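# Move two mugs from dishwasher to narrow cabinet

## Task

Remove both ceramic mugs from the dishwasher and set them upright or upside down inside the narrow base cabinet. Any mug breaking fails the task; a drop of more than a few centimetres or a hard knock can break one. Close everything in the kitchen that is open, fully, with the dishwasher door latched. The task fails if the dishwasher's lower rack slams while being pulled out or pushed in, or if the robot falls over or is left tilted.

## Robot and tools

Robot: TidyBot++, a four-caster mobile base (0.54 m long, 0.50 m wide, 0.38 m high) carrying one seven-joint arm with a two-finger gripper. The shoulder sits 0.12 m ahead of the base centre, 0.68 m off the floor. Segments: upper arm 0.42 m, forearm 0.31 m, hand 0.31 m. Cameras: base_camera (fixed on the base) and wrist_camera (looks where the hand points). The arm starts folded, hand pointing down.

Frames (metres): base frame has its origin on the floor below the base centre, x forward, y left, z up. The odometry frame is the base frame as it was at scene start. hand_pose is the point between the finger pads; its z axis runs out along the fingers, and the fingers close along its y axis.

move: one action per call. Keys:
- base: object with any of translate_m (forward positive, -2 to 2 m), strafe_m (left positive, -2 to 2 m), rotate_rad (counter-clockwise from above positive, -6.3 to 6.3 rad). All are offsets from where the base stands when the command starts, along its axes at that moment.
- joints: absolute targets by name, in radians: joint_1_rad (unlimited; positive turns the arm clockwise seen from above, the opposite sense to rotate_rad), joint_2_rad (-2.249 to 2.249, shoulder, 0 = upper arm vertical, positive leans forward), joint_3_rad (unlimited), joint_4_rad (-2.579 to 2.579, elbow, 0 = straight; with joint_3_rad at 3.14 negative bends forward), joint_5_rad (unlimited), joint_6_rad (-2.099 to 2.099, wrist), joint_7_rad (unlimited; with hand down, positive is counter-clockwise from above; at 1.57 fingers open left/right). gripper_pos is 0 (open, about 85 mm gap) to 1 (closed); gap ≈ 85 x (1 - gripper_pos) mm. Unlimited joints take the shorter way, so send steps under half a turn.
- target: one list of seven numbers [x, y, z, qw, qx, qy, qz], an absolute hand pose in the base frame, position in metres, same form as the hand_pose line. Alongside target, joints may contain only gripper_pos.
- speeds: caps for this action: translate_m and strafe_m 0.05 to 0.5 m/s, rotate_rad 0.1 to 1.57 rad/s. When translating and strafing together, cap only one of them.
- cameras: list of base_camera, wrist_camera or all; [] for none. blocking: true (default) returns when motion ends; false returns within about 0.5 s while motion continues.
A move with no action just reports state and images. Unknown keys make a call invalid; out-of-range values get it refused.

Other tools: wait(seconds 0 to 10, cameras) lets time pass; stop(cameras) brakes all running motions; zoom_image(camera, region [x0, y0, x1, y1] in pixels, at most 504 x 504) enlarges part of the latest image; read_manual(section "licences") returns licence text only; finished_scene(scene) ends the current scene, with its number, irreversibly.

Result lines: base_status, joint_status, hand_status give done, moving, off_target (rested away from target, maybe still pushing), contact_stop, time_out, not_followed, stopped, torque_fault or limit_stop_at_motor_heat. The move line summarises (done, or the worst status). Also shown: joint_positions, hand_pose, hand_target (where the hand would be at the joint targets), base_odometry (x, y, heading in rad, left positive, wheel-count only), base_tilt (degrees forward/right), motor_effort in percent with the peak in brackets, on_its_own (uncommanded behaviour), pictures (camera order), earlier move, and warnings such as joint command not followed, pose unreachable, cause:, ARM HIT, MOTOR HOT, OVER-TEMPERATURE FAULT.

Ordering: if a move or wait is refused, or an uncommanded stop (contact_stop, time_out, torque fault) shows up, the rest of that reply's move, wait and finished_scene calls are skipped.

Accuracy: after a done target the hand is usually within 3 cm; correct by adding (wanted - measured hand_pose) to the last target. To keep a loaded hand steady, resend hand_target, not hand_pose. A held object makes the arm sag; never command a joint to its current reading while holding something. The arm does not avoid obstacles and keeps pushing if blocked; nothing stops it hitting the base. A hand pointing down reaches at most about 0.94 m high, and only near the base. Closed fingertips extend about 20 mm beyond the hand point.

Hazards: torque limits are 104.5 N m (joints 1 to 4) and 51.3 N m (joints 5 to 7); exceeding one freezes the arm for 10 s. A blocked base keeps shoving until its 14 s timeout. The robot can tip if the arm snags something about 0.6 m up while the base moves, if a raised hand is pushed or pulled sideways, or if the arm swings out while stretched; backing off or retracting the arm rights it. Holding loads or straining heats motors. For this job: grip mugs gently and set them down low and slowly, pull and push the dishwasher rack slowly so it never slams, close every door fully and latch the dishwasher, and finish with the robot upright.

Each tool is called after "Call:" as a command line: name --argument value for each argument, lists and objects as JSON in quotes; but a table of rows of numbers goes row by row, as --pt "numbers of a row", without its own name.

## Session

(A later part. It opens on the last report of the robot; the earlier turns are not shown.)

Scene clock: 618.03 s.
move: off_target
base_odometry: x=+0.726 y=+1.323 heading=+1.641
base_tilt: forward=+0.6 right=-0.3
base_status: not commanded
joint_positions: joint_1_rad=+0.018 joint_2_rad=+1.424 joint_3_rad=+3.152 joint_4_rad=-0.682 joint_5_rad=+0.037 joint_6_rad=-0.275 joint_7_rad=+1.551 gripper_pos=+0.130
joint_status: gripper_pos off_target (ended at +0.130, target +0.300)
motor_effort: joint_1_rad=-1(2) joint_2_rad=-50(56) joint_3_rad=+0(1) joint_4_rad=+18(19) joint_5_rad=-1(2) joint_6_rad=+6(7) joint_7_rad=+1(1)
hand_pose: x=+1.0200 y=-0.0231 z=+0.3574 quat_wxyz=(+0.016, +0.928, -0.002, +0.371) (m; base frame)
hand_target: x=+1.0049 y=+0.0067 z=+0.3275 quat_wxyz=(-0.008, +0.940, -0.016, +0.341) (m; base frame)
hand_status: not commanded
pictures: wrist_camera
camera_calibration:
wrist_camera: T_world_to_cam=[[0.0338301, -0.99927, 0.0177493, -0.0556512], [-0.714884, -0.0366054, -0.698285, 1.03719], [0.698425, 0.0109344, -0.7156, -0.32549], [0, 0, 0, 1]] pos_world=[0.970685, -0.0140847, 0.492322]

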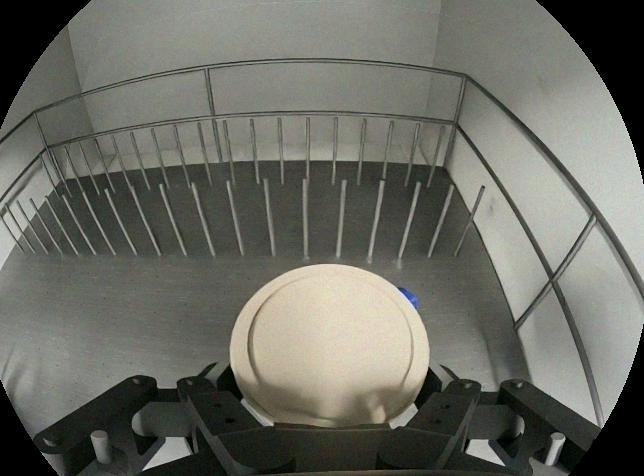

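Call:
move --joints '{"joint_1_rad": -0.006, "joint_2_rad": 1.2225, "joint_3_rad": 3.1416, "joint_4_rad": -0.994, "joint_5_rad": 0, "joint_6_rad": -0.10, "joint_7_rad": 1.53, "gripper_pos": 0.3}' --cameras '["wrist_camera"]'

Scene clock: 638.13 s.
move: off_target
base_odometry: x=+0.726 y=+1.323 heading=+1.641
base_tilt: forward=+0.6 right=-0.3
base_status: not commanded
joint_positions: joint_1_rad=+0.018 joint_2_rad=+1.249 joint_3_rad=+3.152 joint_4_rad=-0.997 joint_5_rad=+0.037 joint_6_rad=-0.172 joint_7_rad=+1.551 gripper_pos=+0.130
joint_status: gripper_pos off_target (ended at +0.130, target +0.300); the others done
motor_effort: joint_1_rad=-1(2) joint_2_rad=-54(55) joint_3_rad=-1(1) joint_4_rad=+19(20) joint_5_rad=-1(3) joint_6_rad=+8(9) joint_7_rad=+0(1)
hand_pose: x=+0.9695 y=-0.0220 z=+0.3851 quat_wxyz=(+0.014, +0.935, -0.002, +0.354) (m; base frame)
hand_target: x=+0.9942 y=+0.0066 z=+0.4250 quat_wxyz=(-0.009, +0.916, -0.016, +0.401) (m; base frame)
hand_status: not commanded
pictures: wrist_camera
camera_calibration:
wrist_camera: T_world_to_cam=[[0.0354312, -0.999285, 0.0131879, -0.0531385], [-0.740097, -0.0351044, -0.671584, 1.03477], [0.671567, 0.0140347, -0.740811, -0.234526], [0, 0, 0, 1]] pos_world=[0.925215, -0.0134839, 0.521898]

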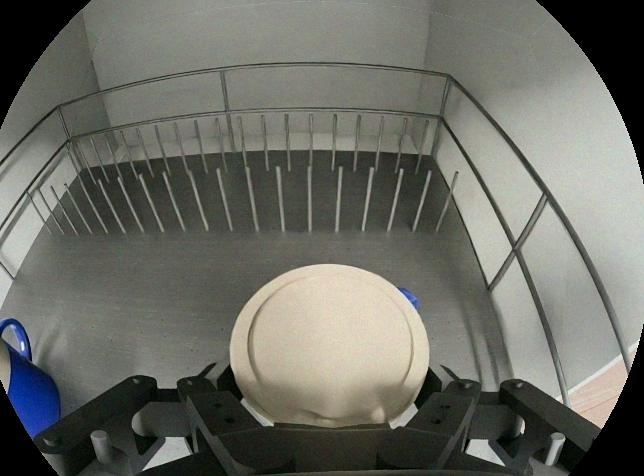

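Call:
move --joints '{"joint_1_rad": -0.006, "joint_2_rad": 1.021, "joint_3_rad": 3.1416, "joint_4_rad": -1.263, "joint_5_rad": 0, "joint_6_rad": 0.004, "joint_7_rad": 1.53, "gripper_pos": 0.45}' --cameras '["wrist_camera"]'

Scene clock: 647.80 s.
move: off_target
base_odometry: x=+0.726 y=+1.323 heading=+1.641
base_tilt: forward=+0.5 right=-0.3
base_status: not commanded
joint_positions: joint_1_rad=+0.018 joint_2_rad=+1.039 joint_3_rad=+3.152 joint_4_rad=-1.264 joint_5_rad=+0.037 joint_6_rad=-0.068 joint_7_rad=+1.551 gripper_pos=+0.130
joint_status: gripper_pos off_target (ended at +0.130, target +0.450); the others done
motor_effort: joint_1_rad=-1(2) joint_2_rad=-50(56) joint_3_rad=+0(2) joint_4_rad=+19(20) joint_5_rad=-1(3) joint_6_rad=+8(10) joint_7_rad=+0(1)
hand_pose: x=+0.9321 y=-0.0207 z=+0.4617 quat_wxyz=(+0.013, +0.927, -0.002, +0.376) (m; base frame)
hand_target: x=+0.9517 y=+0.0063 z=+0.4932 quat_wxyz=(-0.010, +0.908, -0.016, +0.417) (m; base frame)
hand_status: not commanded
pictures: wrist_camera
camera_calibration:
wrist_camera: T_world_to_cam=[[0.0361831, -0.999266, 0.0125767, -0.0518642], [-0.707651, -0.034506, -0.705719, 1.04407], [0.705635, 0.0166352, -0.708381, -0.199477], [0, 0, 0, 1]] pos_world=[0.881472, -0.0124812, 0.596165]

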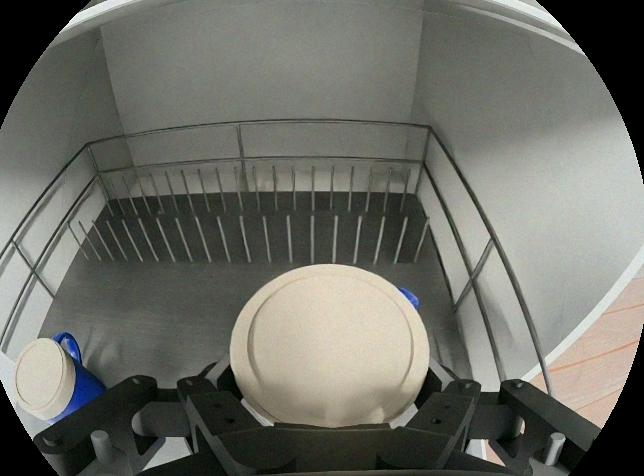

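Call:
move --joints '{"joint_1_rad": -0.006, "joint_2_rad": 0.88, "joint_3_rad": 3.1416, "joint_4_rad": -1.285, "joint_5_rad": 0, "joint_6_rad": -0.18, "joint_7_rad": 1.53, "gripper_pos": 0.45}' --cameras '["wrist_camera"]'

Scene clock: 656.23 s.
move: off_target
base_odometry: x=+0.726 y=+1.323 heading=+1.641
base_tilt: forward=+0.6 right=-0.3
base_status: not commanded
joint_positions: joint_1_rad=+0.018 joint_2_rad=+0.888 joint_3_rad=+3.152 joint_4_rad=-1.293 joint_5_rad=+0.037 joint_6_rad=-0.146 joint_7_rad=+1.551 gripper_pos=+0.130
joint_status: gripper_pos off_target (ended at +0.130, target +0.450); the others done
motor_effort: joint_1_rad=-1(2) joint_2_rad=-49(54) joint_3_rad=+0(1) joint_4_rad=+20(21) joint_5_rad=-1(2) joint_6_rad=+9(10) joint_7_rad=+0(1)
hand_pose: x=+0.9294 y=-0.0216 z=+0.5535 quat_wxyz=(+0.014, +0.918, -0.003, +0.396) (m; base frame)
hand_target: x=+0.9263 y=+0.0062 z=+0.5563 quat_wxyz=(-0.009, +0.922, -0.016, +0.388) (m; base frame)
hand_status: not commanded
pictures: wrist_camera
camera_calibration:
wrist_camera: T_world_to_cam=[[0.0324046, -0.999347, 0.0159974, -0.0522366], [-0.676094, -0.0337054, -0.736044, 1.09439], [0.736103, 0.0130354, -0.676744, -0.178412], [0, 0, 0, 1]] pos_world=[0.87293, -0.0129901, 0.685614]

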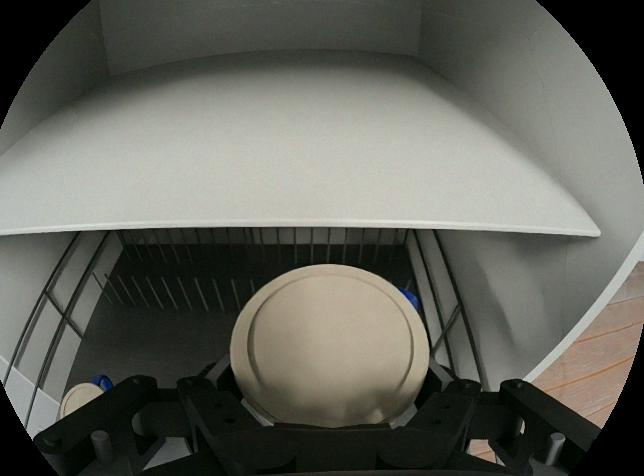

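Call:
move --base '{"translate_m": -0.32}' --speeds '{"translate_m": 0.25}' --joints '{"joint_1_rad": 0.0, "joint_2_rad": 0.53, "joint_3_rad": 3.1416, "joint_4_rad": -1.81, "joint_5_rad": 0, "joint_6_rad": 0.0, "joint_7_rad": 1.53, "gripper_pos": 0.45}' --cameras '["wrist_camera", "base_camera"]'

Scene clock: 682.90 s.
move: off_target
base_odometry: x=+0.748 y=+1.004 heading=+1.640
base_tilt: forward=+0.6 right=-0.3
base_status: done
joint_positions: joint_1_rad=+0.014 joint_2_rad=+0.553 joint_3_rad=+3.152 joint_4_rad=-1.815 joint_5_rad=+0.037 joint_6_rad=-0.070 joint_7_rad=+1.551 gripper_pos=+0.130
joint_status: gripper_pos off_target (ended at +0.130, target +0.450); the others done
motor_effort: joint_1_rad=-1(4) joint_2_rad=-36(51) joint_3_rad=+0(1) joint_4_rad=+17(20) joint_5_rad=-1(3) joint_6_rad=+8(9) joint_7_rad=+0(1)
hand_pose: x=+0.7608 y=-0.0142 z=+0.5772 quat_wxyz=(+0.010, +0.939, -0.002, +0.344) (m; base frame)
hand_target: x=+0.7812 y=+0.0014 z=+0.6097 quat_wxyz=(-0.008, +0.921, -0.019, +0.390) (m; base frame)
hand_status: not commanded
pictures: base_camera, wrist_camera
camera_calibration:
wrist_camera: T_world_to_cam=[[0.0378486, -0.999273, 0.00464781, -0.037325], [-0.753868, -0.031606, -0.656265, 1.01119], [0.655935, 0.0213349, -0.754516, 0.0676673], [0, 0, 0, 1]] pos_world=[0.719328, -0.00678199, 0.714835]

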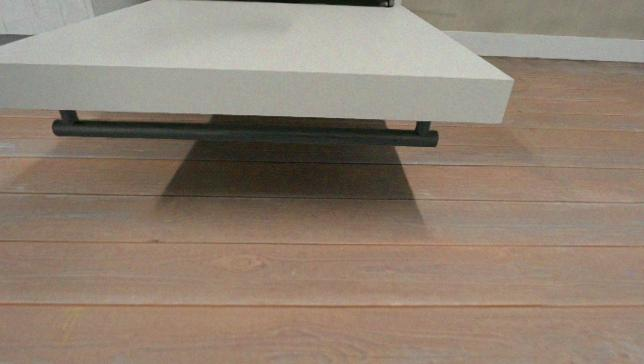

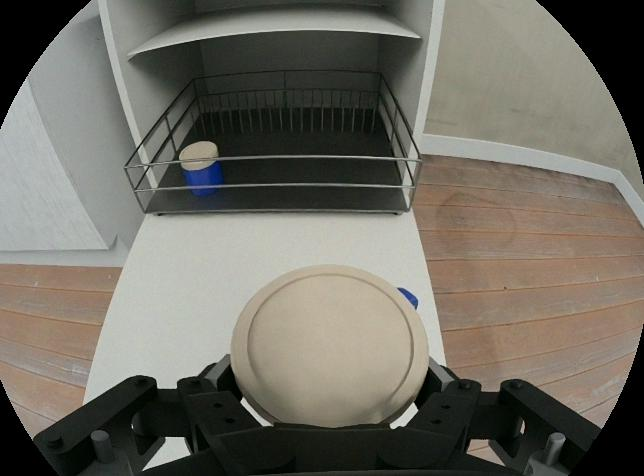

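Call:
move --base '{"translate_m": -0.03, "strafe_m": -0.49, "rotate_rad": -1.57}' --speeds '{"translate_m": 0.3, "rotate_rad": 0.8}' --joints '{"joint_1_rad": 0.0, "joint_2_rad": 0.166, "joint_3_rad": 3.1416, "joint_4_rad": -2.333, "joint_5_rad": 0, "joint_6_rad": 0.23, "joint_7_rad": 1.53, "gripper_pos": 0.45}' --cameras '["wrist_camera", "base_camera"]'

Scene clock: 692.00 s.
move: off_target
base_odometry: x=+1.239 y=+1.008 heading=+0.070
base_tilt: forward=+0.5 right=-0.4
base_status: done
joint_positions: joint_1_rad=+0.007 joint_2_rad=+0.192 joint_3_rad=+3.151 joint_4_rad=-2.340 joint_5_rad=+0.037 joint_6_rad=+0.168 joint_7_rad=+1.551 gripper_pos=+0.138
joint_status: gripper_pos off_target (ended at +0.138, target +0.450); the others done
motor_effort: joint_1_rad=-1(9) joint_2_rad=-22(38) joint_3_rad=+0(11) joint_4_rad=+16(18) joint_5_rad=-1(4) joint_6_rad=+8(10) joint_7_rad=+0(1)
hand_pose: x=+0.5976 y=-0.0047 z=+0.6152 quat_wxyz=(+0.004, +0.925, +0.001, +0.379) (m; base frame)
hand_target: x=+0.6154 y=+0.0014 z=+0.6450 quat_wxyz=(-0.009, +0.906, -0.018, +0.422) (m; base frame)
hand_status: not commanded
pictures: base_camera, wrist_camera
camera_calibration:
wrist_camera: T_world_to_cam=[[0.0490324, -0.998797, -0.00095564, -0.0250043], [-0.702409, -0.033802, -0.710971, 0.916321], [0.710083, 0.0355318, -0.703221, 0.139295], [0, 0, 0, 1]] pos_world=[0.545946, 0.0010498, 0.749409]

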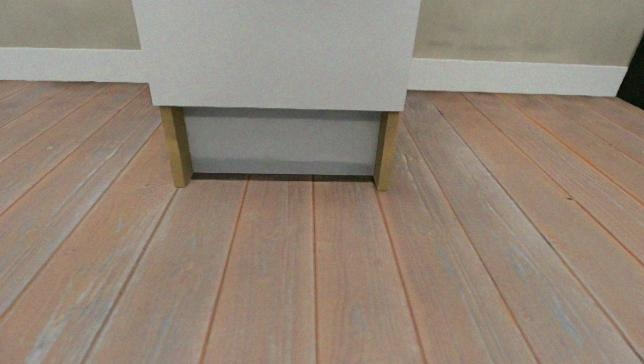

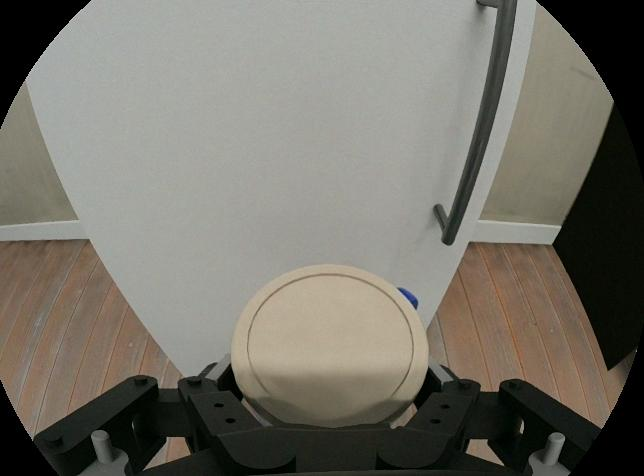

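Call:
move --joints '{"joint_1_rad": 0.6, "joint_2_rad": 0.25, "joint_3_rad": 3.1416, "joint_4_rad": -2.2, "joint_5_rad": 0, "joint_6_rad": 0.2, "joint_7_rad": 1.53, "gripper_pos": 0.45}' --cameras '[]'

Call:
move --joints '{"joint_1_rad": 1.22, "joint_2_rad": 0.5, "joint_3_rad": 3.1416, "joint_4_rad": -2.1, "joint_5_rad": 0, "joint_6_rad": 0.3, "joint_7_rad": 1.53, "gripper_pos": 0.45}' --cameras '["wrist_camera"]'

Scene clock: 741.03 s.
move: off_target
base_odometry: x=+1.239 y=+1.008 heading=+0.070
base_tilt: forward=+0.5 right=-0.3
base_status: not commanded
joint_positions: joint_1_rad=+0.579 joint_2_rad=+0.236 joint_3_rad=+3.151 joint_4_rad=-2.237 joint_5_rad=+0.037 joint_6_rad=+0.168 joint_7_rad=+1.551 gripper_pos=+0.138
joint_status: gripper_pos off_target (ended at +0.138, target +0.450); the others done
motor_effort: joint_1_rad=-1(2) joint_2_rad=-24(25) joint_3_rad=+0(1) joint_4_rad=+16(18) joint_5_rad=-1(3) joint_6_rad=+8(10) joint_7_rad=+0(1)
hand_pose: x=+0.5572 y=-0.2880 z=+0.6355 quat_wxyz=(+0.119, +0.877, -0.256, +0.388) (m; base frame)
hand_target: x=+0.5710 y=-0.3076 z=+0.6518 quat_wxyz=(+0.119, +0.856, -0.284, +0.414) (m; base frame)
hand_status: not commanded
pictures: none
No camera images: "cameras" was empty.

Scene clock: 742.90 s.
move: off_target
base_odometry: x=+1.239 y=+1.008 heading=+0.070
base_tilt: forward=+0.5 right=-0.2
base_status: not commanded
joint_positions: joint_1_rad=+1.200 joint_2_rad=+0.487 joint_3_rad=+3.150 joint_4_rad=-2.135 joint_5_rad=+0.037 joint_6_rad=+0.227 joint_7_rad=+1.551 gripper_pos=+0.138
joint_status: gripper_pos off_target (ended at +0.138, target +0.450); the others done
motor_effort: joint_1_rad=-1(3) joint_2_rad=-31(32) joint_3_rad=+0(2) joint_4_rad=+14(17) joint_5_rad=-1(3) joint_6_rad=+8(9) joint_7_rad=+0(1)
hand_pose: x=+0.3229 y=-0.5265 z=+0.5521 quat_wxyz=(+0.208, +0.772, -0.521, +0.300) (m; base frame)
hand_target: x=+0.3251 y=-0.5591 z=+0.5743 quat_wxyz=(+0.227, +0.737, -0.538, +0.340) (m; base frame)
hand_status: not commanded
pictures: wrist_camera
camera_calibration:
wrist_camera: T_world_to_cam=[[-0.90907, -0.416635, -0.002725, 0.0839791], [-0.30031, 0.659762, -0.68886, 0.883972], [0.288801, -0.625403, -0.72489, 0.108624], [0, 0, 0, 1]] pos_world=[0.310438, -0.480288, 0.687902]

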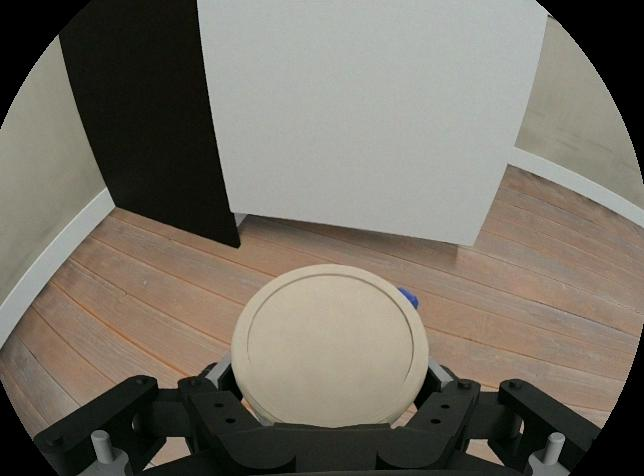

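Call:
move

Scene clock: 774.47 s.
base_odometry: x=+1.239 y=+1.008 heading=+0.070
base_tilt: forward=+0.6 right=-0.3
base_status: not commanded
joint_positions: joint_1_rad=+1.200 joint_2_rad=+0.487 joint_3_rad=+3.150 joint_4_rad=-2.134 joint_5_rad=+0.037 joint_6_rad=+0.228 joint_7_rad=+1.551 gripper_pos=+0.138
joint_status: gripper_pos off_target (ended at +0.138, target +0.450); the others done
motor_effort: joint_1_rad=-1(3) joint_2_rad=-31(32) joint_3_rad=+0(2) joint_4_rad=+14(17) joint_5_rad=-1(3) joint_6_rad=+8(9) joint_7_rad=+0(1)
hand_pose: x=+0.3230 y=-0.5268 z=+0.5524 quat_wxyz=(+0.208, +0.772, -0.521, +0.300) (m; base frame)
hand_target: x=+0.3251 y=-0.5591 z=+0.5743 quat_wxyz=(+0.227, +0.737, -0.538, +0.340) (m; base frame)
hand_status: not commanded
pictures: base_camera, wrist_camera
camera_calibration:
wrist_camera: T_world_to_cam=[[-0.909042, -0.416695, -0.00276375, 0.0839764], [-0.300002, 0.659044, -0.689681, 0.884398], [0.289208, -0.62612, -0.724108, 0.107611], [0, 0, 0, 1]] pos_world=[0.310537, -0.480487, 0.688106]

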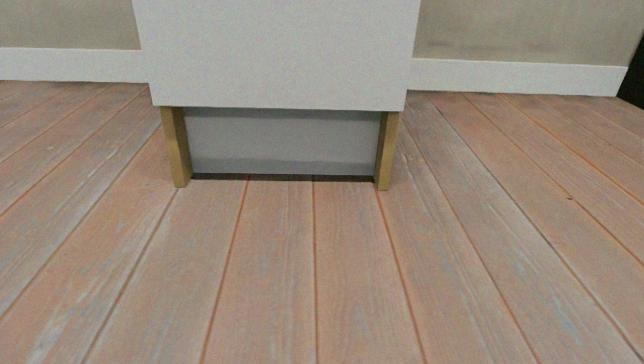

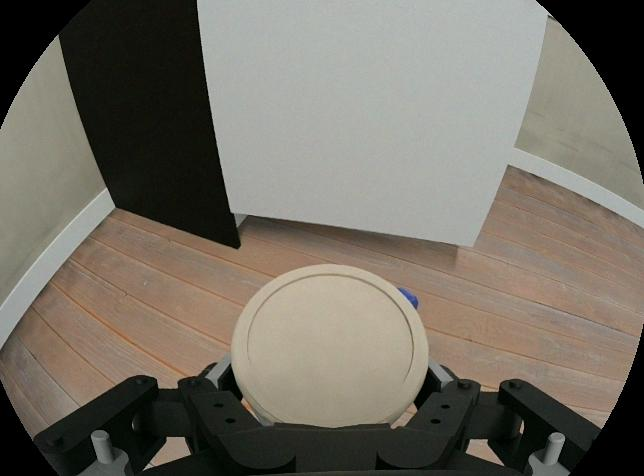

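Call:
move --joints '{"joint_2_rad": 0.79, "joint_4_rad": -2.03, "joint_6_rad": 0.49}' --cameras '[]'

Call:
move --joints '{"joint_2_rad": 1.07, "joint_4_rad": -1.94, "joint_6_rad": 0.69}' --cameras '["wrist_camera"]'

Scene clock: 808.43 s.
move: done
base_odometry: x=+1.239 y=+1.008 heading=+0.070
base_tilt: forward=+0.5 right=-0.3
base_status: not commanded
joint_positions: joint_1_rad=+1.200 joint_2_rad=+0.787 joint_3_rad=+3.150 joint_4_rad=-2.060 joint_5_rad=+0.037 joint_6_rad=+0.418 joint_7_rad=+1.551 gripper_pos=+0.138
joint_status: all done
motor_effort: joint_1_rad=-1(1) joint_2_rad=-36(39) joint_3_rad=+0(1) joint_4_rad=+10(15) joint_5_rad=-1(3) joint_6_rad=+8(9) joint_7_rad=+0(1)
hand_pose: x=+0.3349 y=-0.5523 z=+0.4424 quat_wxyz=(+0.196, +0.778, -0.523, +0.288) (m; base frame)
hand_target: x=+0.3347 y=-0.5856 z=+0.4654 quat_wxyz=(+0.219, +0.742, -0.542, +0.328) (m; base frame)
hand_status: not commanded
pictures: none
No camera images: "cameras" was empty.

Scene clock: 810.10 s.
move: done
base_odometry: x=+1.239 y=+1.008 heading=+0.070
base_tilt: forward=+0.6 right=-0.3
base_status: not commanded
joint_positions: joint_1_rad=+1.200 joint_2_rad=+1.069 joint_3_rad=+3.150 joint_4_rad=-1.967 joint_5_rad=+0.037 joint_6_rad=+0.618 joint_7_rad=+1.551 gripper_pos=+0.138
joint_status: all done
motor_effort: joint_1_rad=-1(1) joint_2_rad=-39(42) joint_3_rad=-1(1) joint_4_rad=+6(11) joint_5_rad=-2(3) joint_6_rad=+8(9) joint_7_rad=+0(1)
hand_pose: x=+0.3422 y=-0.5659 z=+0.3383 quat_wxyz=(+0.197, +0.776, -0.522, +0.294) (m; base frame)
hand_target: x=+0.3396 y=-0.5989 z=+0.3602 quat_wxyz=(+0.222, +0.741, -0.540, +0.332) (m; base frame)
hand_status: not commanded
pictures: wrist_camera
camera_calibration:
wrist_camera: T_world_to_cam=[[-0.905841, -0.423375, -0.0143648, 0.0835755], [-0.304543, 0.674414, -0.672621, 0.772775], [0.294459, -0.604913, -0.739847, -0.0618334], [0, 0, 0, 1]] pos_world=[0.329257, -0.52319, 0.475238]

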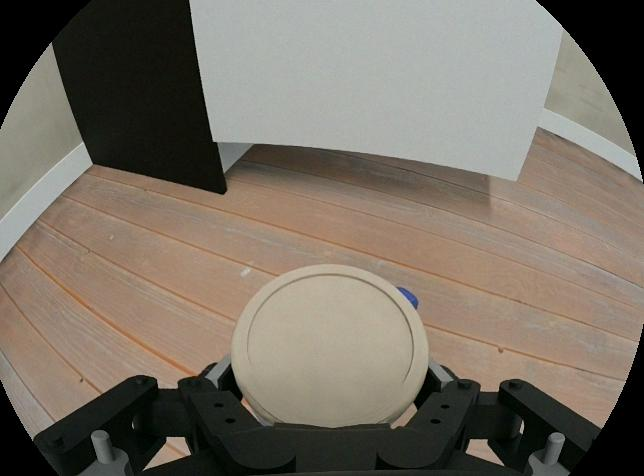

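Call:
move --joints '{"joint_2_rad": 1.32, "joint_4_rad": -1.71, "joint_6_rad": 0.72}' --cameras '[]'

Call:
move --joints '{"joint_2_rad": 1.555, "joint_4_rad": -1.472, "joint_6_rad": 0.74}' --cameras '["wrist_camera"]'

Scene clock: 815.93 s.
move: done
base_odometry: x=+1.239 y=+1.008 heading=+0.070
base_tilt: forward=+0.6 right=-0.2
base_status: not commanded
joint_positions: joint_1_rad=+1.200 joint_2_rad=+1.320 joint_3_rad=+3.150 joint_4_rad=-1.737 joint_5_rad=+0.037 joint_6_rad=+0.650 joint_7_rad=+1.551 gripper_pos=+0.138
joint_status: all done
motor_effort: joint_1_rad=-1(1) joint_2_rad=-42(46) joint_3_rad=-1(1) joint_4_rad=+6(8) joint_5_rad=-1(2) joint_6_rad=+8(10) joint_7_rad=+0(1)
hand_pose: x=+0.3550 y=-0.5978 z=+0.2418 quat_wxyz=(+0.199, +0.775, -0.520, +0.299) (m; base frame)
hand_target: x=+0.3514 y=-0.6312 z=+0.2641 quat_wxyz=(+0.225, +0.739, -0.539, +0.336) (m; base frame)
hand_status: not commanded
pictures: none
No camera images: "cameras" was empty.

Scene clock: 817.53 s.
move: done
base_odometry: x=+1.239 y=+1.008 heading=+0.070
base_tilt: forward=+0.6 right=-0.3
base_status: not commanded
joint_positions: joint_1_rad=+1.200 joint_2_rad=+1.557 joint_3_rad=+3.150 joint_4_rad=-1.498 joint_5_rad=+0.037 joint_6_rad=+0.671 joint_7_rad=+1.551 gripper_pos=+0.138
joint_status: all done
motor_effort: joint_1_rad=-1(1) joint_2_rad=-44(47) joint_3_rad=-1(1) joint_4_rad=+6(8) joint_5_rad=-1(2) joint_6_rad=+8(10) joint_7_rad=+1(1)
hand_pose: x=+0.3623 y=-0.6150 z=+0.1479 quat_wxyz=(+0.204, +0.772, -0.517, +0.308) (m; base frame)
hand_target: x=+0.3579 y=-0.6489 z=+0.1718 quat_wxyz=(+0.230, +0.735, -0.536, +0.344) (m; base frame)
hand_status: not commanded
pictures: wrist_camera
camera_calibration:
wrist_camera: T_world_to_cam=[[-0.903821, -0.427715, -0.012975, 0.0746646], [-0.298762, 0.652453, -0.696452, 0.671836], [0.306349, -0.625591, -0.717486, -0.258707], [0, 0, 0, 1]] pos_world=[0.347457, -0.568251, 0.283252]

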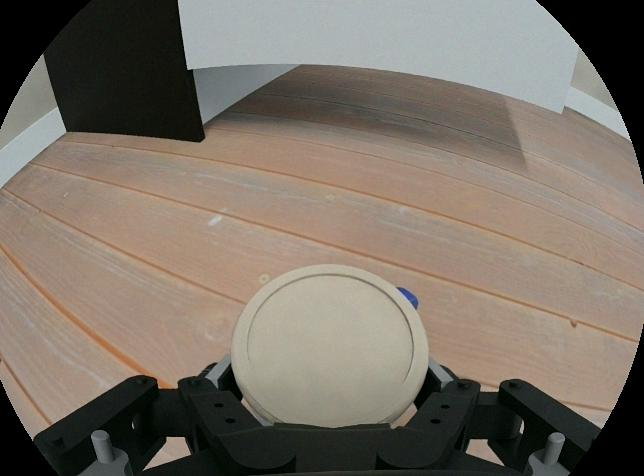

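Call:
move --joints '{"joint_2_rad": 1.695, "joint_4_rad": -1.316, "joint_6_rad": 0.73}' --cameras '[]'

Call:
move --joints '{"joint_2_rad": 1.733, "joint_4_rad": -1.271, "joint_6_rad": 0.72}' --cameras '["wrist_camera"]'

Scene clock: 828.27 s.
move: done
base_odometry: x=+1.239 y=+1.008 heading=+0.070
base_tilt: forward=+0.5 right=-0.4
base_status: not commanded
joint_positions: joint_1_rad=+1.200 joint_2_rad=+1.693 joint_3_rad=+3.150 joint_4_rad=-1.341 joint_5_rad=+0.037 joint_6_rad=+0.671 joint_7_rad=+1.551 gripper_pos=+0.138
joint_status: all done
motor_effort: joint_1_rad=-1(1) joint_2_rad=-44(47) joint_3_rad=-1(1) joint_4_rad=+7(8) joint_5_rad=-1(3) joint_6_rad=+8(9) joint_7_rad=+1(1)
hand_pose: x=+0.3656 y=-0.6225 z=+0.0959 quat_wxyz=(+0.210, +0.770, -0.514, +0.316) (m; base frame)
hand_target: x=+0.3589 y=-0.6517 z=+0.1150 quat_wxyz=(+0.232, +0.734, -0.536, +0.347) (m; base frame)
hand_status: not commanded
pictures: none
No camera images: "cameras" was empty.

Scene clock: 829.00 s.
move: done
base_odometry: x=+1.239 y=+1.008 heading=+0.070
base_tilt: forward=+0.6 right=-0.3
base_status: not commanded
joint_positions: joint_1_rad=+1.200 joint_2_rad=+1.722 joint_3_rad=+3.150 joint_4_rad=-1.293 joint_5_rad=+0.037 joint_6_rad=+0.671 joint_7_rad=+1.551 gripper_pos=+0.138
joint_status: all done
motor_effort: joint_1_rad=-1(1) joint_2_rad=-44(45) joint_3_rad=-1(1) joint_4_rad=+8(8) joint_5_rad=-1(2) joint_6_rad=+8(10) joint_7_rad=+0(1)
hand_pose: x=+0.3690 y=-0.6308 z=+0.0893 quat_wxyz=(+0.215, +0.766, -0.512, +0.323) (m; base frame)
hand_target: x=+0.3587 y=-0.6511 z=+0.0988 quat_wxyz=(+0.231, +0.735, -0.536, +0.346) (m; base frame)
hand_status: not commanded
pictures: wrist_camera
camera_calibration:
wrist_camera: T_world_to_cam=[[-0.902924, -0.429683, -0.0100728, 0.0713226], [-0.289222, 0.624766, -0.725271, 0.624932], [0.317929, -0.651951, -0.68839, -0.336249], [0, 0, 0, 1]] pos_world=[0.352046, -0.579008, 0.222493]

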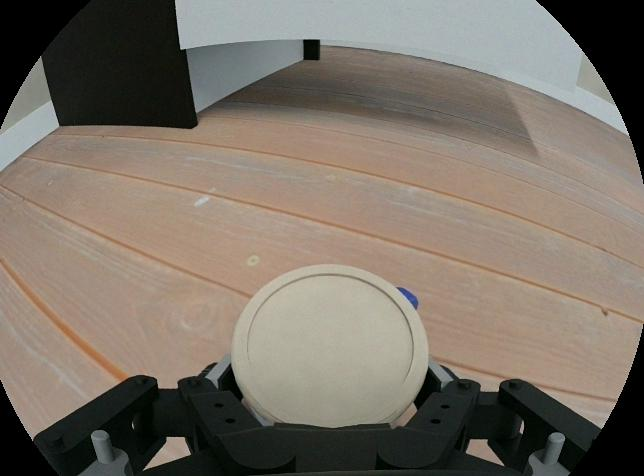

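Call:
move --joints '{"joint_2_rad": 1.772, "joint_4_rad": -1.222, "joint_6_rad": 0.588}' --cameras '["wrist_camera"]'

Scene clock: 837.00 s.
move: done
base_odometry: x=+1.239 y=+1.008 heading=+0.071
base_tilt: forward=+0.5 right=-0.3
base_status: not commanded
joint_positions: joint_1_rad=+1.200 joint_2_rad=+1.747 joint_3_rad=+3.150 joint_4_rad=-1.238 joint_5_rad=+0.037 joint_6_rad=+0.613 joint_7_rad=+1.551 gripper_pos=+0.138
joint_status: all done
motor_effort: joint_1_rad=+0(1) joint_2_rad=-38(45) joint_3_rad=-1(1) joint_4_rad=+5(8) joint_5_rad=-2(2) joint_6_rad=+5(9) joint_7_rad=+0(1)
hand_pose: x=+0.3689 y=-0.6321 z=+0.0738 quat_wxyz=(+0.208, +0.771, -0.515, +0.312) (m; base frame)
hand_target: x=+0.3496 y=-0.6263 z=+0.0560 quat_wxyz=(+0.200, +0.754, -0.550, +0.299) (m; base frame)
hand_status: not commanded
pictures: wrist_camera
camera_calibration:
wrist_camera: T_world_to_cam=[[-0.903208, -0.429087, -0.0100214, 0.071043], [-0.297741, 0.643206, -0.705433, 0.627839], [0.309138, -0.634169, -0.708705, -0.331756], [0, 0, 0, 1]] pos_world=[0.353658, -0.583735, 0.208493]

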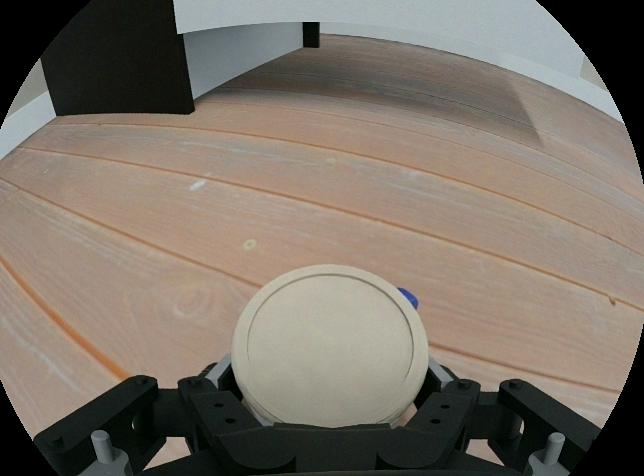

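Call:
move --joints '{"joint_2_rad": 1.797, "joint_4_rad": -1.172, "joint_6_rad": 0.56}' --cameras '["wrist_camera"]'

Scene clock: 848.70 s.
move: done
base_odometry: x=+1.239 y=+1.008 heading=+0.071
base_tilt: forward=+0.6 right=-0.3
base_status: not commanded
joint_positions: joint_1_rad=+1.200 joint_2_rad=+1.763 joint_3_rad=+3.150 joint_4_rad=-1.189 joint_5_rad=+0.037 joint_6_rad=+0.605 joint_7_rad=+1.551 gripper_pos=+0.138
joint_status: all done
motor_effort: joint_1_rad=-1(1) joint_2_rad=-41(42) joint_3_rad=-1(1) joint_4_rad=+7(8) joint_5_rad=-1(2) joint_6_rad=+7(8) joint_7_rad=+0(0)
hand_pose: x=+0.3742 y=-0.6457 z=+0.0745 quat_wxyz=(+0.215, +0.767, -0.512, +0.322) (m; base frame)
hand_target: x=+0.3513 y=-0.6308 z=+0.0463 quat_wxyz=(+0.199, +0.754, -0.550, +0.298) (m; base frame)
hand_status: not commanded
pictures: wrist_camera
camera_calibration:
wrist_camera: T_world_to_cam=[[-0.903015, -0.429534, -0.00802289, 0.0695301], [-0.291434, 0.626191, -0.723153, 0.626615], [0.315643, -0.65068, -0.690641, -0.355927], [0, 0, 0, 1]] pos_world=[0.35775, -0.59411, 0.207879]

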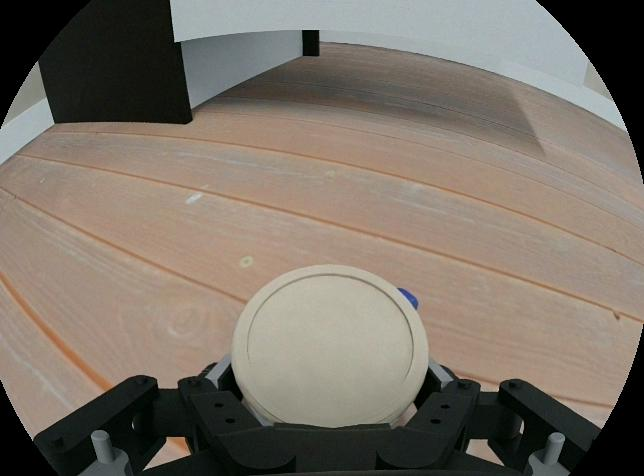

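Call:
move --joints '{"joint_2_rad": 1.82}' --cameras '["wrist_camera"]'

Scene clock: 856.80 s.
move: off_target
base_odometry: x=+1.239 y=+1.008 heading=+0.071
base_tilt: forward=+0.6 right=-0.3
base_status: not commanded
joint_positions: joint_1_rad=+1.200 joint_2_rad=+1.766 joint_3_rad=+3.150 joint_4_rad=-1.185 joint_5_rad=+0.037 joint_6_rad=+0.605 joint_7_rad=+1.551 gripper_pos=+0.138
joint_status: joint_2_rad off_target (ended at +1.766, target +1.820)
motor_effort: joint_1_rad=-1(1) joint_2_rad=-37(41) joint_3_rad=-1(1) joint_4_rad=+6(7) joint_5_rad=-1(2) joint_6_rad=+4(7) joint_7_rad=+0(0)
hand_pose: x=+0.3745 y=-0.6465 z=+0.0740 quat_wxyz=(+0.216, +0.767, -0.511, +0.322) (m; base frame)
hand_target: x=+0.3462 y=-0.6169 z=+0.0310 quat_wxyz=(+0.193, +0.757, -0.553, +0.289) (m; base frame)
hand_status: not commanded
pictures: wrist_camera
camera_calibration:
wrist_camera: T_world_to_cam=[[-0.902971, -0.429631, -0.00783476, 0.0693367], [-0.29102, 0.624859, -0.724471, 0.625951], [0.316151, -0.651896, -0.68926, -0.35798], [0, 0, 0, 1]] pos_world=[0.357949, -0.594708, 0.207286]

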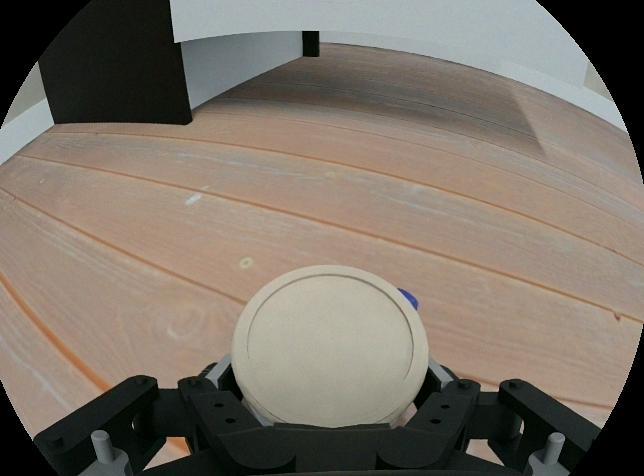

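Call:
move --joints '{"joint_2_rad": 1.79, "joint_6_rad": 0.525}' --cameras '["wrist_camera"]'

Scene clock: 867.37 s.
move: done
base_odometry: x=+1.239 y=+1.008 heading=+0.071
base_tilt: forward=+0.6 right=-0.2
base_status: not commanded
joint_positions: joint_1_rad=+1.200 joint_2_rad=+1.760 joint_3_rad=+3.150 joint_4_rad=-1.182 joint_5_rad=+0.037 joint_6_rad=+0.585 joint_7_rad=+1.551 gripper_pos=+0.138
joint_status: all done
motor_effort: joint_1_rad=+0(1) joint_2_rad=-38(40) joint_3_rad=+0(1) joint_4_rad=+5(7) joint_5_rad=-2(2) joint_6_rad=+4(6) joint_7_rad=+0(0)
hand_pose: x=+0.3744 y=-0.6467 z=+0.0741 quat_wxyz=(+0.213, +0.769, -0.513, +0.317) (m; base frame)
hand_target: x=+0.3500 y=-0.6273 z=+0.0438 quat_wxyz=(+0.192, +0.758, -0.553, +0.287) (m; base frame)
hand_status: not commanded
pictures: wrist_camera
camera_calibration:
wrist_camera: T_world_to_cam=[[-0.903158, -0.429233, -0.0080091, 0.069446], [-0.294538, 0.633101, -0.715842, 0.632035], [0.312334, -0.64416, -0.698216, -0.350824], [0, 0, 0, 1]] pos_world=[0.358454, -0.596321, 0.208042]

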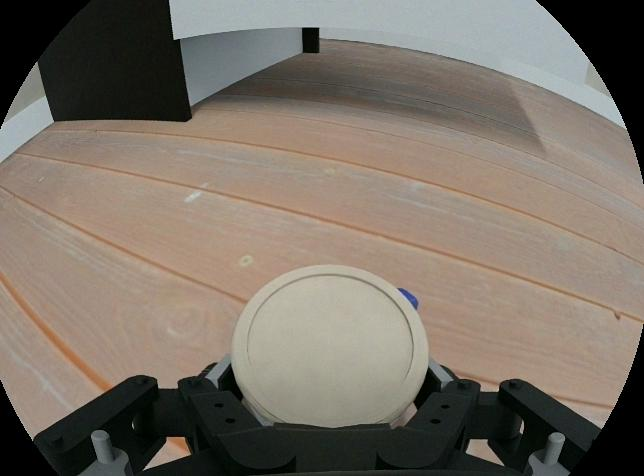

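Call:
move --joints '{"gripper_pos": 0.0}' --cameras '["wrist_camera"]'

Scene clock: 870.27 s.
move: done
base_odometry: x=+1.239 y=+1.008 heading=+0.071
base_tilt: forward=+0.5 right=-0.3
base_status: not commanded
joint_positions: joint_1_rad=+1.200 joint_2_rad=+1.769 joint_3_rad=+3.150 joint_4_rad=-1.182 joint_5_rad=+0.037 joint_6_rad=+0.575 joint_7_rad=+1.551 gripper_pos=+0.000
joint_status: all done
motor_effort: joint_1_rad=-1(1) joint_2_rad=-41(43) joint_3_rad=-1(1) joint_4_rad=+7(8) joint_5_rad=-1(2) joint_6_rad=+6(7) joint_7_rad=+0(1)
hand_pose: x=+0.3714 y=-0.6395 z=+0.0657 quat_wxyz=(+0.208, +0.772, -0.515, +0.310) (m; base frame)
hand_target: x=+0.3500 y=-0.6273 z=+0.0438 quat_wxyz=(+0.192, +0.758, -0.553, +0.287) (m; base frame)
hand_status: not commanded
pictures: wrist_camera
camera_calibration:
wrist_camera: T_world_to_cam=[[-0.903272, -0.428973, -0.00901685, 0.0700829], [-0.299631, 0.645685, -0.702362, 0.629726], [0.307116, -0.631723, -0.711763, -0.340495], [0, 0, 0, 1]] pos_world=[0.356561, -0.591639, 0.200576]

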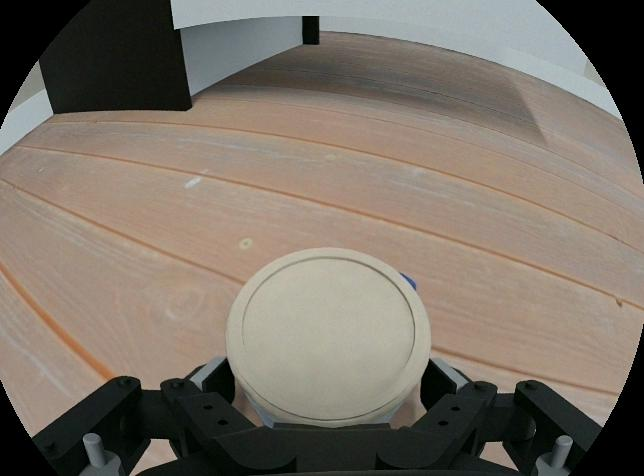

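Call:
move --joints '{"joint_4_rad": -1.24}' --cameras '["wrist_camera"]'

Call:
move --joints '{"joint_2_rad": 1.655, "joint_4_rad": -1.407, "joint_6_rad": 0.766}' --cameras '["wrist_camera"]'

Scene clock: 886.70 s.
move: done
base_odometry: x=+1.239 y=+1.008 heading=+0.071
base_tilt: forward=+0.6 right=-0.3
base_status: not commanded
joint_positions: joint_1_rad=+1.200 joint_2_rad=+1.773 joint_3_rad=+3.150 joint_4_rad=-1.232 joint_5_rad=+0.037 joint_6_rad=+0.573 joint_7_rad=+1.551 gripper_pos=+0.000
joint_status: all done
motor_effort: joint_1_rad=-1(1) joint_2_rad=-40(43) joint_3_rad=-1(1) joint_4_rad=+5(7) joint_5_rad=-1(2) joint_6_rad=+5(7) joint_7_rad=+0(1)
hand_pose: x=+0.3605 y=-0.6118 z=+0.0497 quat_wxyz=(+0.193, +0.780, -0.521, +0.289) (m; base frame)
hand_target: x=+0.3370 y=-0.5919 z=+0.0276 quat_wxyz=(+0.174, +0.767, -0.560, +0.260) (m; base frame)
hand_status: not commanded
pictures: wrist_camera
camera_calibration:
wrist_camera: T_world_to_cam=[[-0.903691, -0.427992, -0.0128815, 0.072902], [-0.313148, 0.68112, -0.661826, 0.621819], [0.29203, -0.594053, -0.749546, -0.300569], [0, 0, 0, 1]] pos_world=[0.348377, -0.570886, 0.187185]

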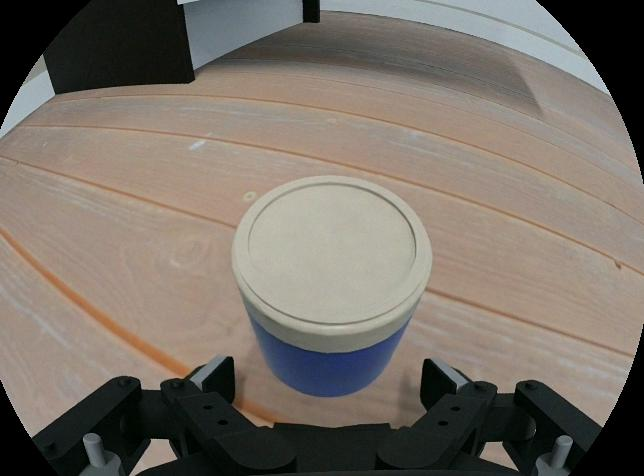

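Scene clock: 888.13 s.
move: done
base_odometry: x=+1.239 y=+1.008 heading=+0.071
base_tilt: forward=+0.6 right=-0.3
base_status: not commanded
joint_positions: joint_1_rad=+1.200 joint_2_rad=+1.651 joint_3_rad=+3.150 joint_4_rad=-1.393 joint_5_rad=+0.037 joint_6_rad=+0.711 joint_7_rad=+1.551 gripper_pos=+0.000
joint_status: all done
motor_effort: joint_1_rad=-1(1) joint_2_rad=-40(42) joint_3_rad=-1(1) joint_4_rad=+6(7) joint_5_rad=-1(2) joint_6_rad=+6(7) joint_7_rad=+0(1)
hand_pose: x=+0.3678 y=-0.6277 z=+0.1201 quat_wxyz=(+0.217, +0.765, -0.511, +0.328) (m; base frame)
hand_target: x=+0.3530 y=-0.6355 z=+0.1266 quat_wxyz=(+0.228, +0.737, -0.538, +0.341) (m; base frame)
hand_status: not commanded
pictures: wrist_camera
camera_calibration:
wrist_camera: T_world_to_cam=[[-0.903042, -0.429419, -0.0107115, 0.0722446], [-0.285167, 0.617965, -0.732666, 0.640126], [0.32124, -0.658573, -0.680504, -0.318942], [0, 0, 0, 1]] pos_world=[0.35024, -0.574598, 0.252731]

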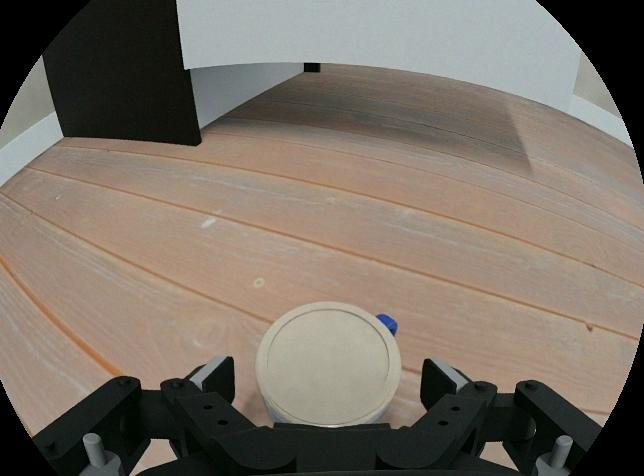

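Call:
move --joints '{"joint_2_rad": 1.06, "joint_4_rad": -1.96, "joint_6_rad": 0.69}' --cameras '["wrist_camera"]'

Call:
move --joints '{"joint_2_rad": 0.166, "joint_4_rad": -2.333, "joint_6_rad": 0.23}' --cameras '["wrist_camera"]'

Scene clock: 907.17 s.
move: done
base_odometry: x=+1.239 y=+1.008 heading=+0.071
base_tilt: forward=+0.6 right=-0.3
base_status: not commanded
joint_positions: joint_1_rad=+1.200 joint_2_rad=+1.070 joint_3_rad=+3.150 joint_4_rad=-1.945 joint_5_rad=+0.037 joint_6_rad=+0.711 joint_7_rad=+1.551 gripper_pos=+0.000
joint_status: all done
motor_effort: joint_1_rad=-1(1) joint_2_rad=-37(43) joint_3_rad=-1(1) joint_4_rad=+6(7) joint_5_rad=-1(2) joint_6_rad=+6(8) joint_7_rad=+0(1)
hand_pose: x=+0.3545 y=-0.5953 z=+0.3638 quat_wxyz=(+0.225, +0.758, -0.509, +0.339) (m; base frame)
hand_target: x=+0.3371 y=-0.5921 z=+0.3612 quat_wxyz=(+0.219, +0.742, -0.542, +0.328) (m; base frame)
hand_status: not commanded
pictures: wrist_camera
camera_calibration:
wrist_camera: T_world_to_cam=[[-0.904846, -0.425631, -0.00959003, 0.079279], [-0.273867, 0.599164, -0.75233, 0.786838], [0.32596, -0.678116, -0.658717, -0.14876], [0, 0, 0, 1]] pos_world=[0.335714, -0.538578, 0.494731]

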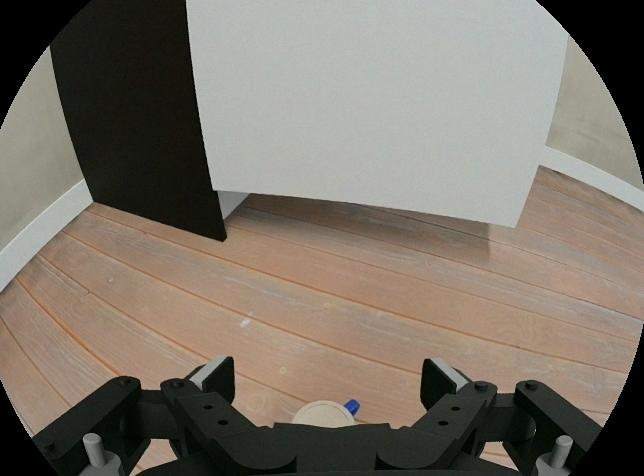

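Scene clock: 909.37 s.
move: done
base_odometry: x=+1.239 y=+1.008 heading=+0.071
base_tilt: forward=+0.5 right=-0.3
base_status: not commanded
joint_positions: joint_1_rad=+1.200 joint_2_rad=+0.178 joint_3_rad=+3.150 joint_4_rad=-2.320 joint_5_rad=+0.037 joint_6_rad=+0.288 joint_7_rad=+1.551 gripper_pos=+0.000
joint_status: all done
motor_effort: joint_1_rad=-1(1) joint_2_rad=-20(39) joint_3_rad=+0(1) joint_4_rad=+14(15) joint_5_rad=-1(2) joint_6_rad=+7(8) joint_7_rad=+0(1)
hand_pose: x=+0.3051 y=-0.4780 z=+0.6587 quat_wxyz=(+0.255, +0.741, -0.500, +0.370) (m; base frame)
hand_target: x=+0.2909 y=-0.4657 z=+0.6450 quat_wxyz=(+0.235, +0.732, -0.534, +0.351) (m; base frame)
hand_status: not commanded
pictures: wrist_camera
camera_calibration:
wrist_camera: T_world_to_cam=[[-0.908839, -0.417112, 0.00545189, 0.0826365], [-0.248435, 0.530721, -0.810318, 0.922588], [0.3351, -0.737803, -0.585965, 0.0619274], [0, 0, 0, 1]] pos_world=[0.283555, -0.409478, 0.783427]

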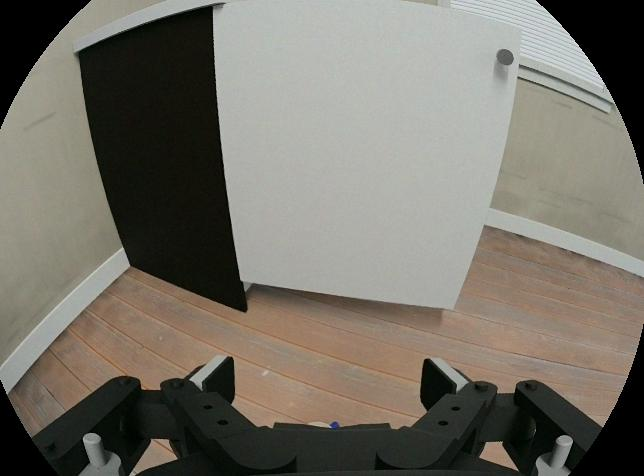

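Call:
move --base '{"translate_m": -0.14}' --joints '{"joint_2_rad": -0.3, "joint_4_rad": -2.44, "joint_6_rad": 0.3}' --speeds '{"translate_m": 0.2}' --cameras '[]'

Call:
move --joints '{"joint_1_rad": 0.0, "joint_2_rad": -0.3, "joint_4_rad": -2.44, "joint_6_rad": 0.5}' --cameras '["base_camera", "wrist_camera"]'

Scene clock: 914.70 s.
move: done
base_odometry: x=+1.100 y=+0.998 heading=+0.069
base_tilt: forward=+0.5 right=-0.3
base_status: done
joint_positions: joint_1_rad=+1.202 joint_2_rad=-0.285 joint_3_rad=+3.150 joint_4_rad=-2.428 joint_5_rad=+0.037 joint_6_rad=+0.285 joint_7_rad=+1.551 gripper_pos=+0.000
joint_status: all done
motor_effort: joint_1_rad=-1(2) joint_2_rad=-8(23) joint_3_rad=+1(2) joint_4_rad=+19(20) joint_5_rad=-1(2) joint_6_rad=+8(9) joint_7_rad=+0(1)
hand_pose: x=+0.2801 y=-0.4145 z=+0.8273 quat_wxyz=(+0.340, +0.664, -0.448, +0.493) (m; base frame)
hand_target: x=+0.2717 y=-0.4132 z=+0.8315 quat_wxyz=(+0.337, +0.643, -0.469, +0.504) (m; base frame)
hand_status: not commanded
pictures: none
No camera images: "cameras" was empty.

Scene clock: 917.20 s.
move: done
base_odometry: x=+1.100 y=+0.998 heading=+0.069
base_tilt: forward=+0.5 right=-0.3
base_status: not commanded
joint_positions: joint_1_rad=+0.024 joint_2_rad=-0.285 joint_3_rad=+3.150 joint_4_rad=-2.428 joint_5_rad=+0.037 joint_6_rad=+0.439 joint_7_rad=+1.551 gripper_pos=+0.000
joint_status: all done
motor_effort: joint_1_rad=-1(2) joint_2_rad=-8(9) joint_3_rad=+0(1) joint_4_rad=+19(20) joint_5_rad=-1(2) joint_6_rad=+9(10) joint_7_rad=+0(1)
hand_pose: x=+0.5735 y=-0.0088 z=+0.8738 quat_wxyz=(+0.008, +0.753, -0.003, +0.658) (m; base frame)
hand_target: x=+0.5700 y=+0.0014 z=+0.8928 quat_wxyz=(-0.014, +0.731, -0.015, +0.682) (m; base frame)
hand_status: not commanded
pictures: base_camera, wrist_camera
camera_calibration:
wrist_camera: T_world_to_cam=[[0.0303325, -0.999047, 0.031381, -0.0452855], [-0.119888, -0.0348052, -0.992177, 0.994834], [0.992324, 0.026333, -0.12083, -0.332428], [0, 0, 0, 1]] pos_world=[0.450519, -0.00186314, 0.948306]

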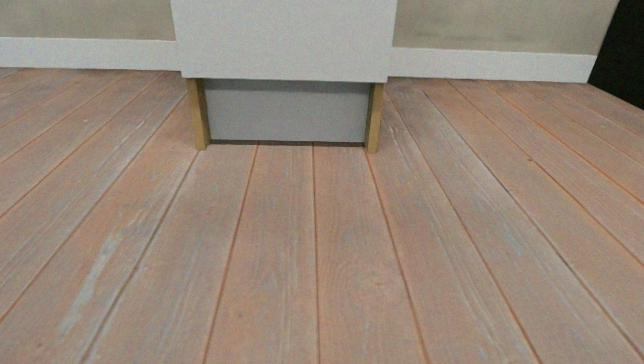

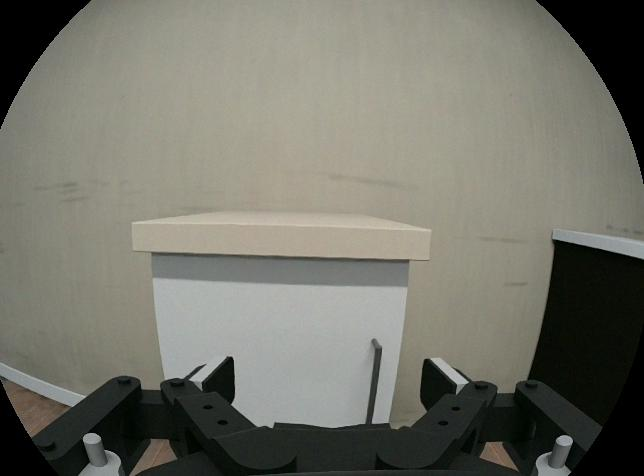

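Call:
zoom_image --camera "wrist_camera" --region '[230, 220, 450, 440]'

Scaled by 2.291.

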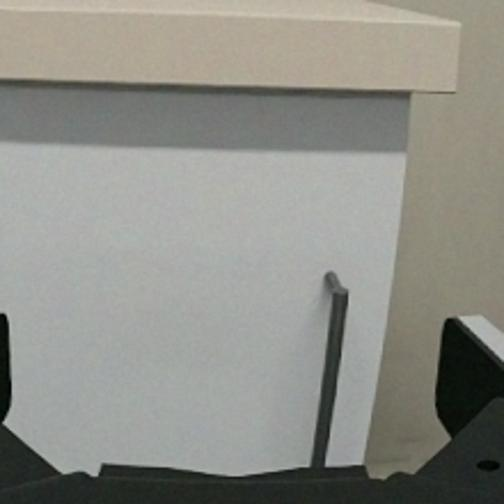

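Call:
move --joints '{"joint_1_rad": 0.17, "joint_2_rad": 0.40, "joint_4_rad": -2.35, "joint_6_rad": 1.15}' --cameras '[]'

Call:
move --joints '{"joint_1_rad": 0.17, "joint_2_rad": 0.70, "joint_4_rad": -2.275, "joint_6_rad": 1.46}' --cameras '["base_camera", "wrist_camera"]'

Scene clock: 952.23 s.
move: done
base_odometry: x=+1.100 y=+0.998 heading=+0.069
base_tilt: forward=+0.5 right=-0.3
base_status: not commanded
joint_positions: joint_1_rad=+0.145 joint_2_rad=+0.376 joint_3_rad=+3.150 joint_4_rad=-2.373 joint_5_rad=+0.037 joint_6_rad=+1.088 joint_7_rad=+1.551 gripper_pos=+0.000
joint_status: all done
motor_effort: joint_1_rad=+0(2) joint_2_rad=-24(26) joint_3_rad=+0(1) joint_4_rad=+12(20) joint_5_rad=-1(3) joint_6_rad=+10(10) joint_7_rad=+0(1)
hand_pose: x=+0.6988 y=-0.0774 z=+0.7545 quat_wxyz=(+0.040, +0.737, -0.046, +0.673) (m; base frame)
hand_target: x=+0.7056 y=-0.0993 z=+0.7697 quat_wxyz=(+0.045, +0.713, -0.075, +0.695) (m; base frame)
hand_status: not commanded
pictures: none
No camera images: "cameras" was empty.

Scene clock: 953.93 s.
move: done
base_odometry: x=+1.100 y=+0.998 heading=+0.069
base_tilt: forward=+0.5 right=-0.2
base_status: not commanded
joint_positions: joint_1_rad=+0.145 joint_2_rad=+0.678 joint_3_rad=+3.150 joint_4_rad=-2.297 joint_5_rad=+0.037 joint_6_rad=+1.399 joint_7_rad=+1.551 gripper_pos=+0.000
joint_status: all done
motor_effort: joint_1_rad=-1(2) joint_2_rad=-30(32) joint_3_rad=+0(1) joint_4_rad=+8(12) joint_5_rad=-2(2) joint_6_rad=+8(10) joint_7_rad=+1(1)
hand_pose: x=+0.7410 y=-0.0822 z=+0.6979 quat_wxyz=(+0.038, +0.708, -0.044, +0.704) (m; base frame)
hand_target: x=+0.7441 y=-0.1059 z=+0.7110 quat_wxyz=(+0.047, +0.683, -0.072, +0.725) (m; base frame)
hand_status: not commanded
pictures: base_camera, wrist_camera
camera_calibration:
wrist_camera: T_world_to_cam=[[-0.0735329, -0.997104, 0.0194121, -0.0326823], [0.00664981, -0.0199546, -0.999779, 0.750589], [0.997271, -0.0733875, 0.00809787, -0.619743], [0, 0, 0, 1]] pos_world=[0.610657, -0.0630914, 0.756076]

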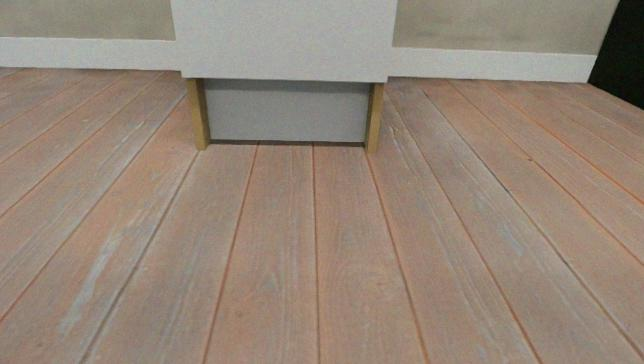

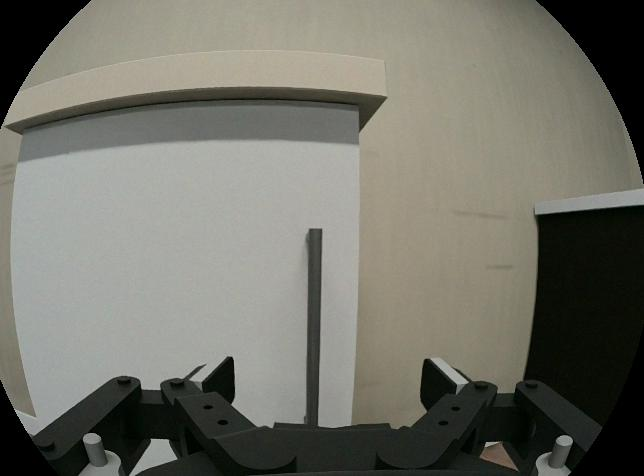

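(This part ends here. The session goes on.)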